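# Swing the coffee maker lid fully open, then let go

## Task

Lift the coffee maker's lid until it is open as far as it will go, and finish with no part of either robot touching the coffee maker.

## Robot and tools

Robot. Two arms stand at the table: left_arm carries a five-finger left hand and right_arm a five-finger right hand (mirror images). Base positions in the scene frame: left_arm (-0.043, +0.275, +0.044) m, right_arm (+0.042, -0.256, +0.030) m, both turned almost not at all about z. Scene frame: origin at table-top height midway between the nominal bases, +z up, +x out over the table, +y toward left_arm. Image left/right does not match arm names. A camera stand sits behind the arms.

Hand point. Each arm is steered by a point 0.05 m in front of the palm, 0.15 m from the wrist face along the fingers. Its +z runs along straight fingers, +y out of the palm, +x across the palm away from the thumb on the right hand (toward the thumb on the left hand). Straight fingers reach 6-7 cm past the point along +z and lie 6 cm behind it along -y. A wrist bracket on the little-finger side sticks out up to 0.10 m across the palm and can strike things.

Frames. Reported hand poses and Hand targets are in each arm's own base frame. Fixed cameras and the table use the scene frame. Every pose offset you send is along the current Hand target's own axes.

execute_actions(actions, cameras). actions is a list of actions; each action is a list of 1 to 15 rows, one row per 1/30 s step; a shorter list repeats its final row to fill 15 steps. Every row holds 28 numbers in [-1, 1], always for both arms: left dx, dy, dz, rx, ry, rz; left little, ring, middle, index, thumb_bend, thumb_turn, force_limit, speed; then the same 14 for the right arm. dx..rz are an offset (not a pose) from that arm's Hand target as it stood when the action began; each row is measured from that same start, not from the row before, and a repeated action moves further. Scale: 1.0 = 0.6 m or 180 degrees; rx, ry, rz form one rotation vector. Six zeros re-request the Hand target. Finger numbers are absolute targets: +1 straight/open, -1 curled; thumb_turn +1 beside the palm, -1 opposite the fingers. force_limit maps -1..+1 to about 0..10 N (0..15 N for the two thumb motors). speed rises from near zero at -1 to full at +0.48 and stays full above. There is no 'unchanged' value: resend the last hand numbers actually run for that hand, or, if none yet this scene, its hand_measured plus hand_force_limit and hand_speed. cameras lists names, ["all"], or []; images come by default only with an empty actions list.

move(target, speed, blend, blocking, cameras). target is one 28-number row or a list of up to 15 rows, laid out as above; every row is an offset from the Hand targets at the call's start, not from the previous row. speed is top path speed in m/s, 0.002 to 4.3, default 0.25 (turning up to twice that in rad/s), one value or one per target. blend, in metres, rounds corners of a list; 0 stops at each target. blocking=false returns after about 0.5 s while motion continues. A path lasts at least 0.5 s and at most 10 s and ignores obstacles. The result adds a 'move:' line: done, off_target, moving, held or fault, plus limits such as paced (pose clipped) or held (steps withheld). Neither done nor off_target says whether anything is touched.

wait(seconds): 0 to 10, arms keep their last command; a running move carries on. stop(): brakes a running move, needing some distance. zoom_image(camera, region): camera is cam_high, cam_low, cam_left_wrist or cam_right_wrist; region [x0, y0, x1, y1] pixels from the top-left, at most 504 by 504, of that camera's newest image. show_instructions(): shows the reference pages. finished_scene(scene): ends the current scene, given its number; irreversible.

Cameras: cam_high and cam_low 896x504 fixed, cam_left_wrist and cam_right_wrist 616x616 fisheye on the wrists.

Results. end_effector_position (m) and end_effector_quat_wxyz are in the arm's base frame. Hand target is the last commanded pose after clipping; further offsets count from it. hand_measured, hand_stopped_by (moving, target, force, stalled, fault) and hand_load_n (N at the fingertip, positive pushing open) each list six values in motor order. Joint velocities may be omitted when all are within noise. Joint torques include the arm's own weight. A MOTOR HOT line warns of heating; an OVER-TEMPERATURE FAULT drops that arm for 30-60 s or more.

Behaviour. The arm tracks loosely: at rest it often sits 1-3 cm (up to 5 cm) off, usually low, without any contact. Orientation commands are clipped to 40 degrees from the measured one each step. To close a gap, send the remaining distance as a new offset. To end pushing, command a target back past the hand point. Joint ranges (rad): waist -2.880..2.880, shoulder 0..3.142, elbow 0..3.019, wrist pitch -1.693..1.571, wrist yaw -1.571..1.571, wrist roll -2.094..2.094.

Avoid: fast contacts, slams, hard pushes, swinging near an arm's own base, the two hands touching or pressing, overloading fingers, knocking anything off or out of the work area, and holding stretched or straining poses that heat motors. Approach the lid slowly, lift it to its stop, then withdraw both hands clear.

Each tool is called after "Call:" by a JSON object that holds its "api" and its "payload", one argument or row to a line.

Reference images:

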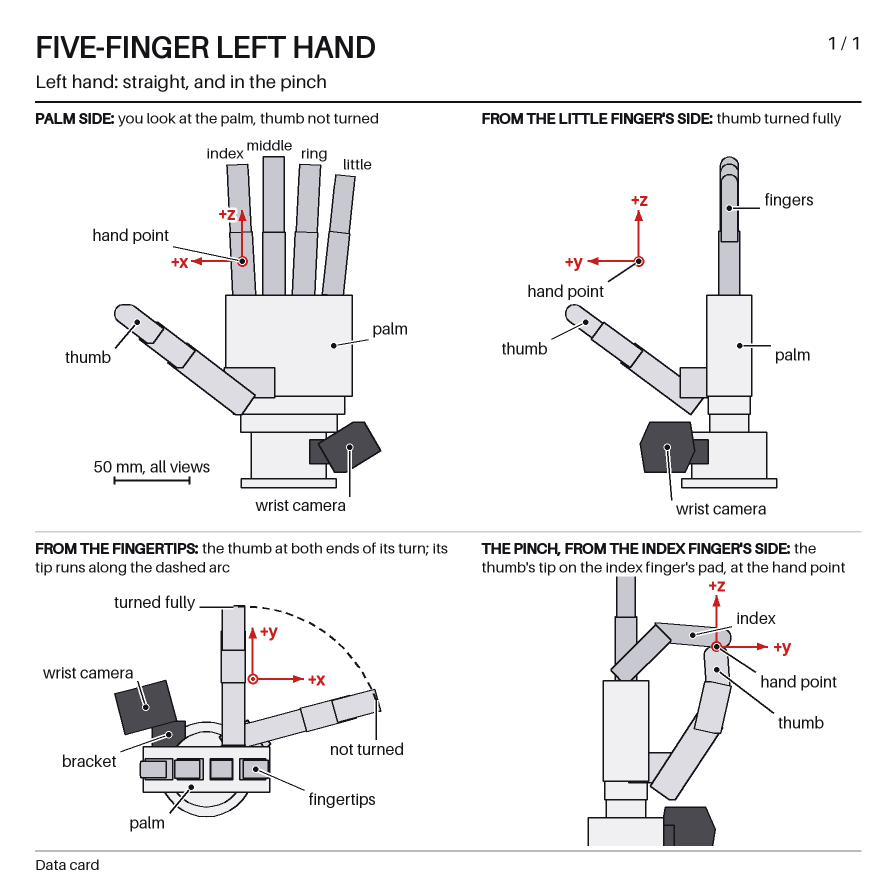

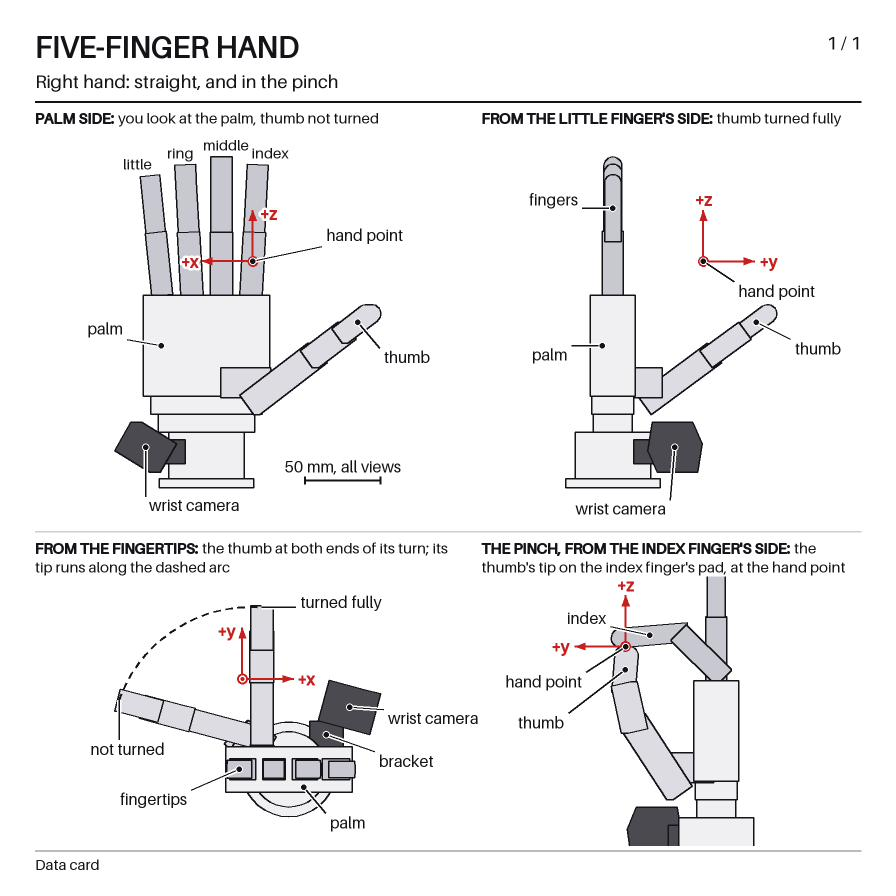

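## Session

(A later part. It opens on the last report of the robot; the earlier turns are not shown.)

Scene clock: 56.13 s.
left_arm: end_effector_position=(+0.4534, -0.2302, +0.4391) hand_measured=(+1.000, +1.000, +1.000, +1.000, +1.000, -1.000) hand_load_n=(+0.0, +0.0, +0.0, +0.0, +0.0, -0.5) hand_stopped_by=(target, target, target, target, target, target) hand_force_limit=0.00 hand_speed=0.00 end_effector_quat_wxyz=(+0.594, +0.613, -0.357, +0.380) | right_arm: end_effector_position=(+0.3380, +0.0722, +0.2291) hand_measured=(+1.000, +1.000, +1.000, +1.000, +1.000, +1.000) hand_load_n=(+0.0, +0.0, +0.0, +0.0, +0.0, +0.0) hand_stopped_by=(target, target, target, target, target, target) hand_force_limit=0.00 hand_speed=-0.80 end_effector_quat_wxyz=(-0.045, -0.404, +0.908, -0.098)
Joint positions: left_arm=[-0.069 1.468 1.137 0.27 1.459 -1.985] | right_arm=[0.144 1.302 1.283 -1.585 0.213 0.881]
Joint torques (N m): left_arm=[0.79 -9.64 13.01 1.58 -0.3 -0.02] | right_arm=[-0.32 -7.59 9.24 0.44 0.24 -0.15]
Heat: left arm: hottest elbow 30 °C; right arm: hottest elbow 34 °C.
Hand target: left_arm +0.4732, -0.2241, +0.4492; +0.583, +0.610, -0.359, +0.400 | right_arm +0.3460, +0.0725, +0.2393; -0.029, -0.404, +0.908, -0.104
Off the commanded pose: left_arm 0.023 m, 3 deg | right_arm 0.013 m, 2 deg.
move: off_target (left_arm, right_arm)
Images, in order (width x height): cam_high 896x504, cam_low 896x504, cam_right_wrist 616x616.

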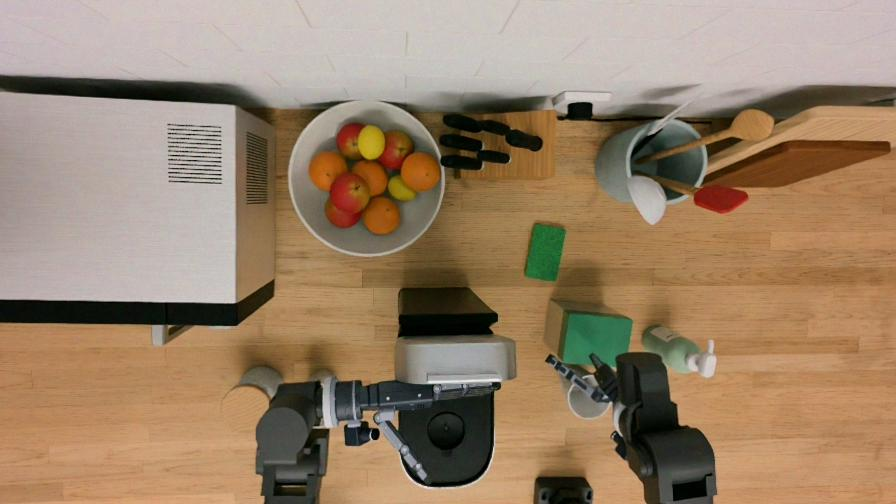

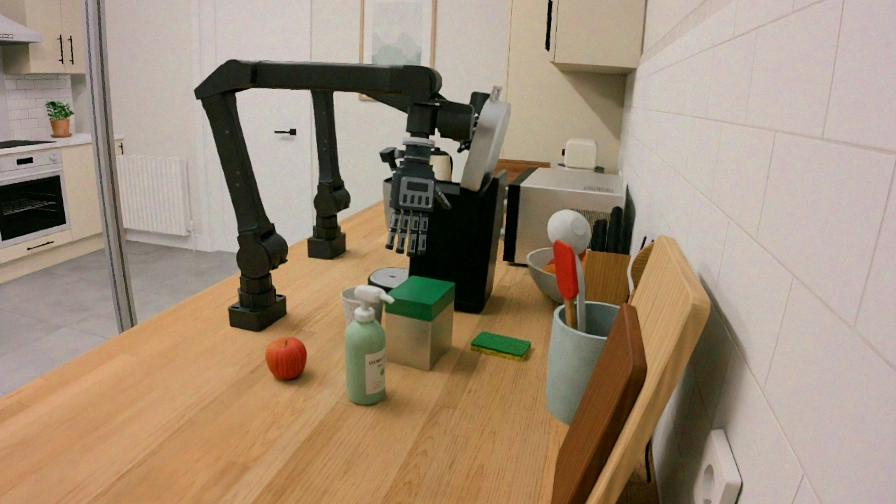

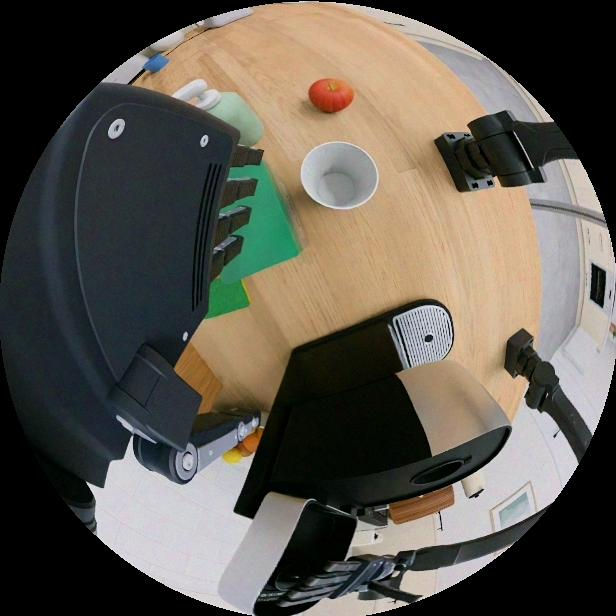

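Call:
{"api": "move", "payload": {
  "target": [-0.0423,0.0904,-0.007,0,0,0,1,1,1,1,1,-1,0,0,0,0,0,0,0,0,1,1,1,1,1,1,0,-0.8],
  "speed": 0.02,
  "cameras": ["cam_high","cam_low","cam_right_wrist"]
}}

Call:
{"api": "zoom_image", "payload": {
  "camera": "cam_low",
  "region": [420, 65, 540, 205]
}}

Call:
{"api": "zoom_image", "payload": {
  "camera": "cam_high",
  "region": [370, 270, 530, 430]
}}

Scene clock: 60.23 s.
left_arm: end_effector_position=(+0.4161, -0.2280, +0.4429) hand_measured=(+1.000, +1.000, +1.000, +1.000, +1.000, -1.000) hand_load_n=(+0.0, +0.0, +0.0, +0.0, +0.0, +0.0) hand_stopped_by=(target, target, target, target, target, target) hand_force_limit=0.00 hand_speed=0.00 end_effector_quat_wxyz=(+0.588, +0.615, -0.354, +0.388) | right_arm: end_effector_position=(+0.3380, +0.0722, +0.2291) hand_measured=(+1.000, +1.000, +1.000, +1.000, +1.000, +1.000) hand_load_n=(+0.0, +0.0, +0.0, +0.0, +0.0, +0.0) hand_stopped_by=(target, target, target, target, target, target) hand_force_limit=0.00 hand_speed=-0.80 end_effector_quat_wxyz=(-0.045, -0.404, +0.908, -0.098)
Joint positions: left_arm=[-0.069 1.359 1.036 0.27 1.439 -1.984] | right_arm=[0.144 1.302 1.283 -1.585 0.213 0.881]
Joint torques (N m): left_arm=[0.38 -11.52 8.58 1.73 -0.13 -0.06] | right_arm=[-0.32 -7.47 9.31 0.31 0.26 -0.15]
Heat: left arm: hottest elbow 30 °C; right arm: hottest elbow 34 °C.
Hand target: left_arm +0.4132, -0.2241, +0.4492; +0.583, +0.610, -0.359, +0.400 | right_arm +0.3460, +0.0725, +0.2393; -0.029, -0.404, +0.908, -0.104
Off the commanded pose: left_arm 0.008 m, 2 deg | right_arm 0.013 m, 2 deg.
move: off_target (right_arm)
Images, in order (width x height): cam_high 896x504, cam_low 896x504, cam_right_wrist 616x616.

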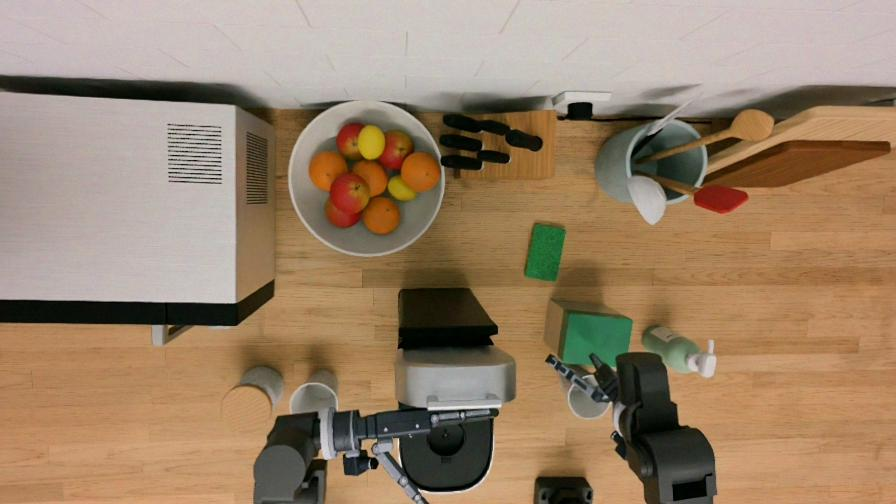

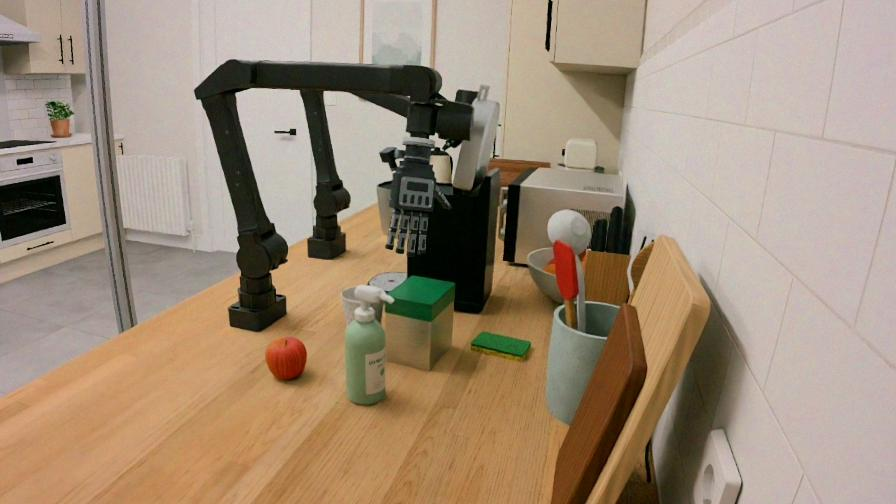

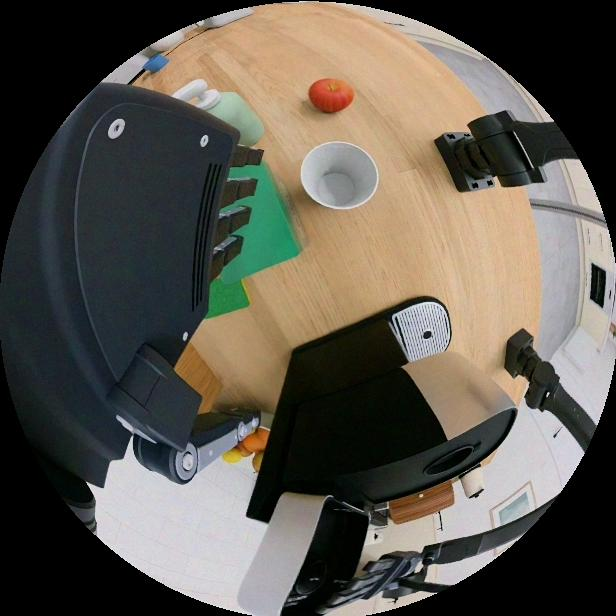

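Scaled by 3.600.

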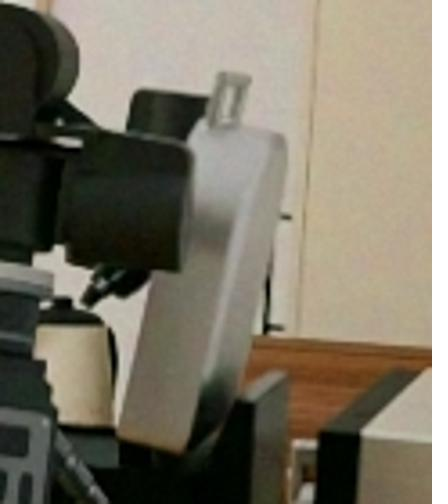

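Scaled by 3.150.

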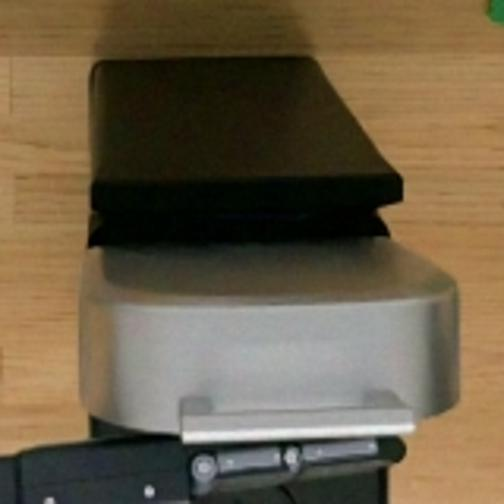

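Call:
{"api": "move", "payload": {
  "target": [-0.0703,0.1506,-0.0116,0,0,0,1,1,1,1,1,-1,0,0,0,0,0,0,0,0,1,1,1,1,1,1,0,-0.8],
  "speed": 0.15,
  "cameras": ["cam_high"]
}}

Scene clock: 61.77 s.
left_arm: end_effector_position=(+0.3139, -0.2216, +0.4478) hand_measured=(+1.000, +1.000, +1.000, +1.000, +1.000, -1.000) hand_load_n=(+0.0, +0.0, +0.0, +0.0, +0.0, -0.5) hand_stopped_by=(target, target, target, target, target, target) hand_force_limit=0.00 hand_speed=0.00 end_effector_quat_wxyz=(+0.576, +0.606, -0.364, +0.411) | right_arm: end_effector_position=(+0.3380, +0.0722, +0.2291) hand_measured=(+1.000, +1.000, +1.000, +1.000, +1.000, +1.000) hand_load_n=(+0.0, +0.0, +0.0, +0.0, +0.0, +0.0) hand_stopped_by=(target, target, target, target, target, target) hand_force_limit=0.00 hand_speed=-0.80 end_effector_quat_wxyz=(-0.045, -0.404, +0.908, -0.098)
Joint positions: left_arm=[-0.071 1.069 0.804 0.269 1.421 -1.985] | right_arm=[0.144 1.302 1.283 -1.585 0.213 0.881]
Joint torques (N m): left_arm=[-0.67 -6.3 8.95 0.65 -0.14 -0.2] | right_arm=[-0.26 -7.53 9.22 0.36 0.25 -0.17]
Heat: left arm: hottest elbow 30 °C; right arm: hottest elbow 34 °C.
Hand target: left_arm +0.3132, -0.2240, +0.4493; +0.583, +0.610, -0.359, +0.400 | right_arm +0.3460, +0.0725, +0.2393; -0.029, -0.404, +0.908, -0.104
Off the commanded pose: left_arm 0.003 m, 2 deg | right_arm 0.013 m, 2 deg.
move: off_target (right_arm)
Images, in order (width x height): cam_high 896x504.

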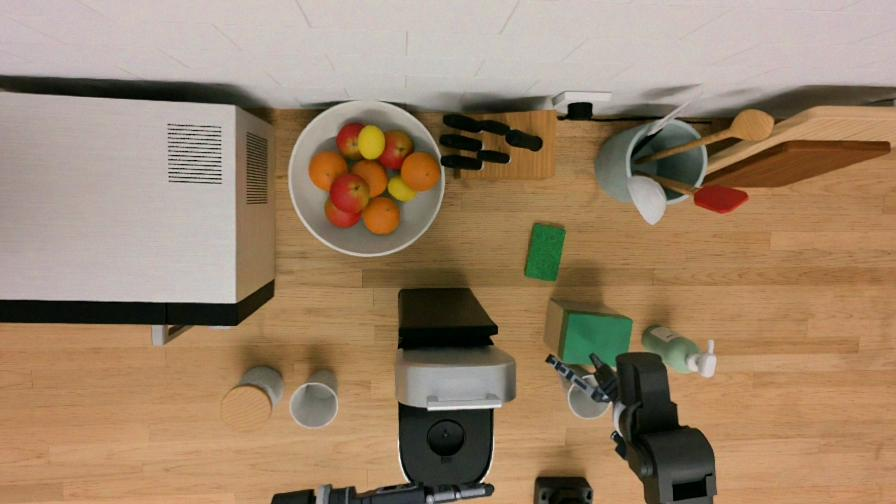

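Call:
{"api": "finished_scene", "payload": {
  "scene": 1
}}

The scene is finished: the task was done.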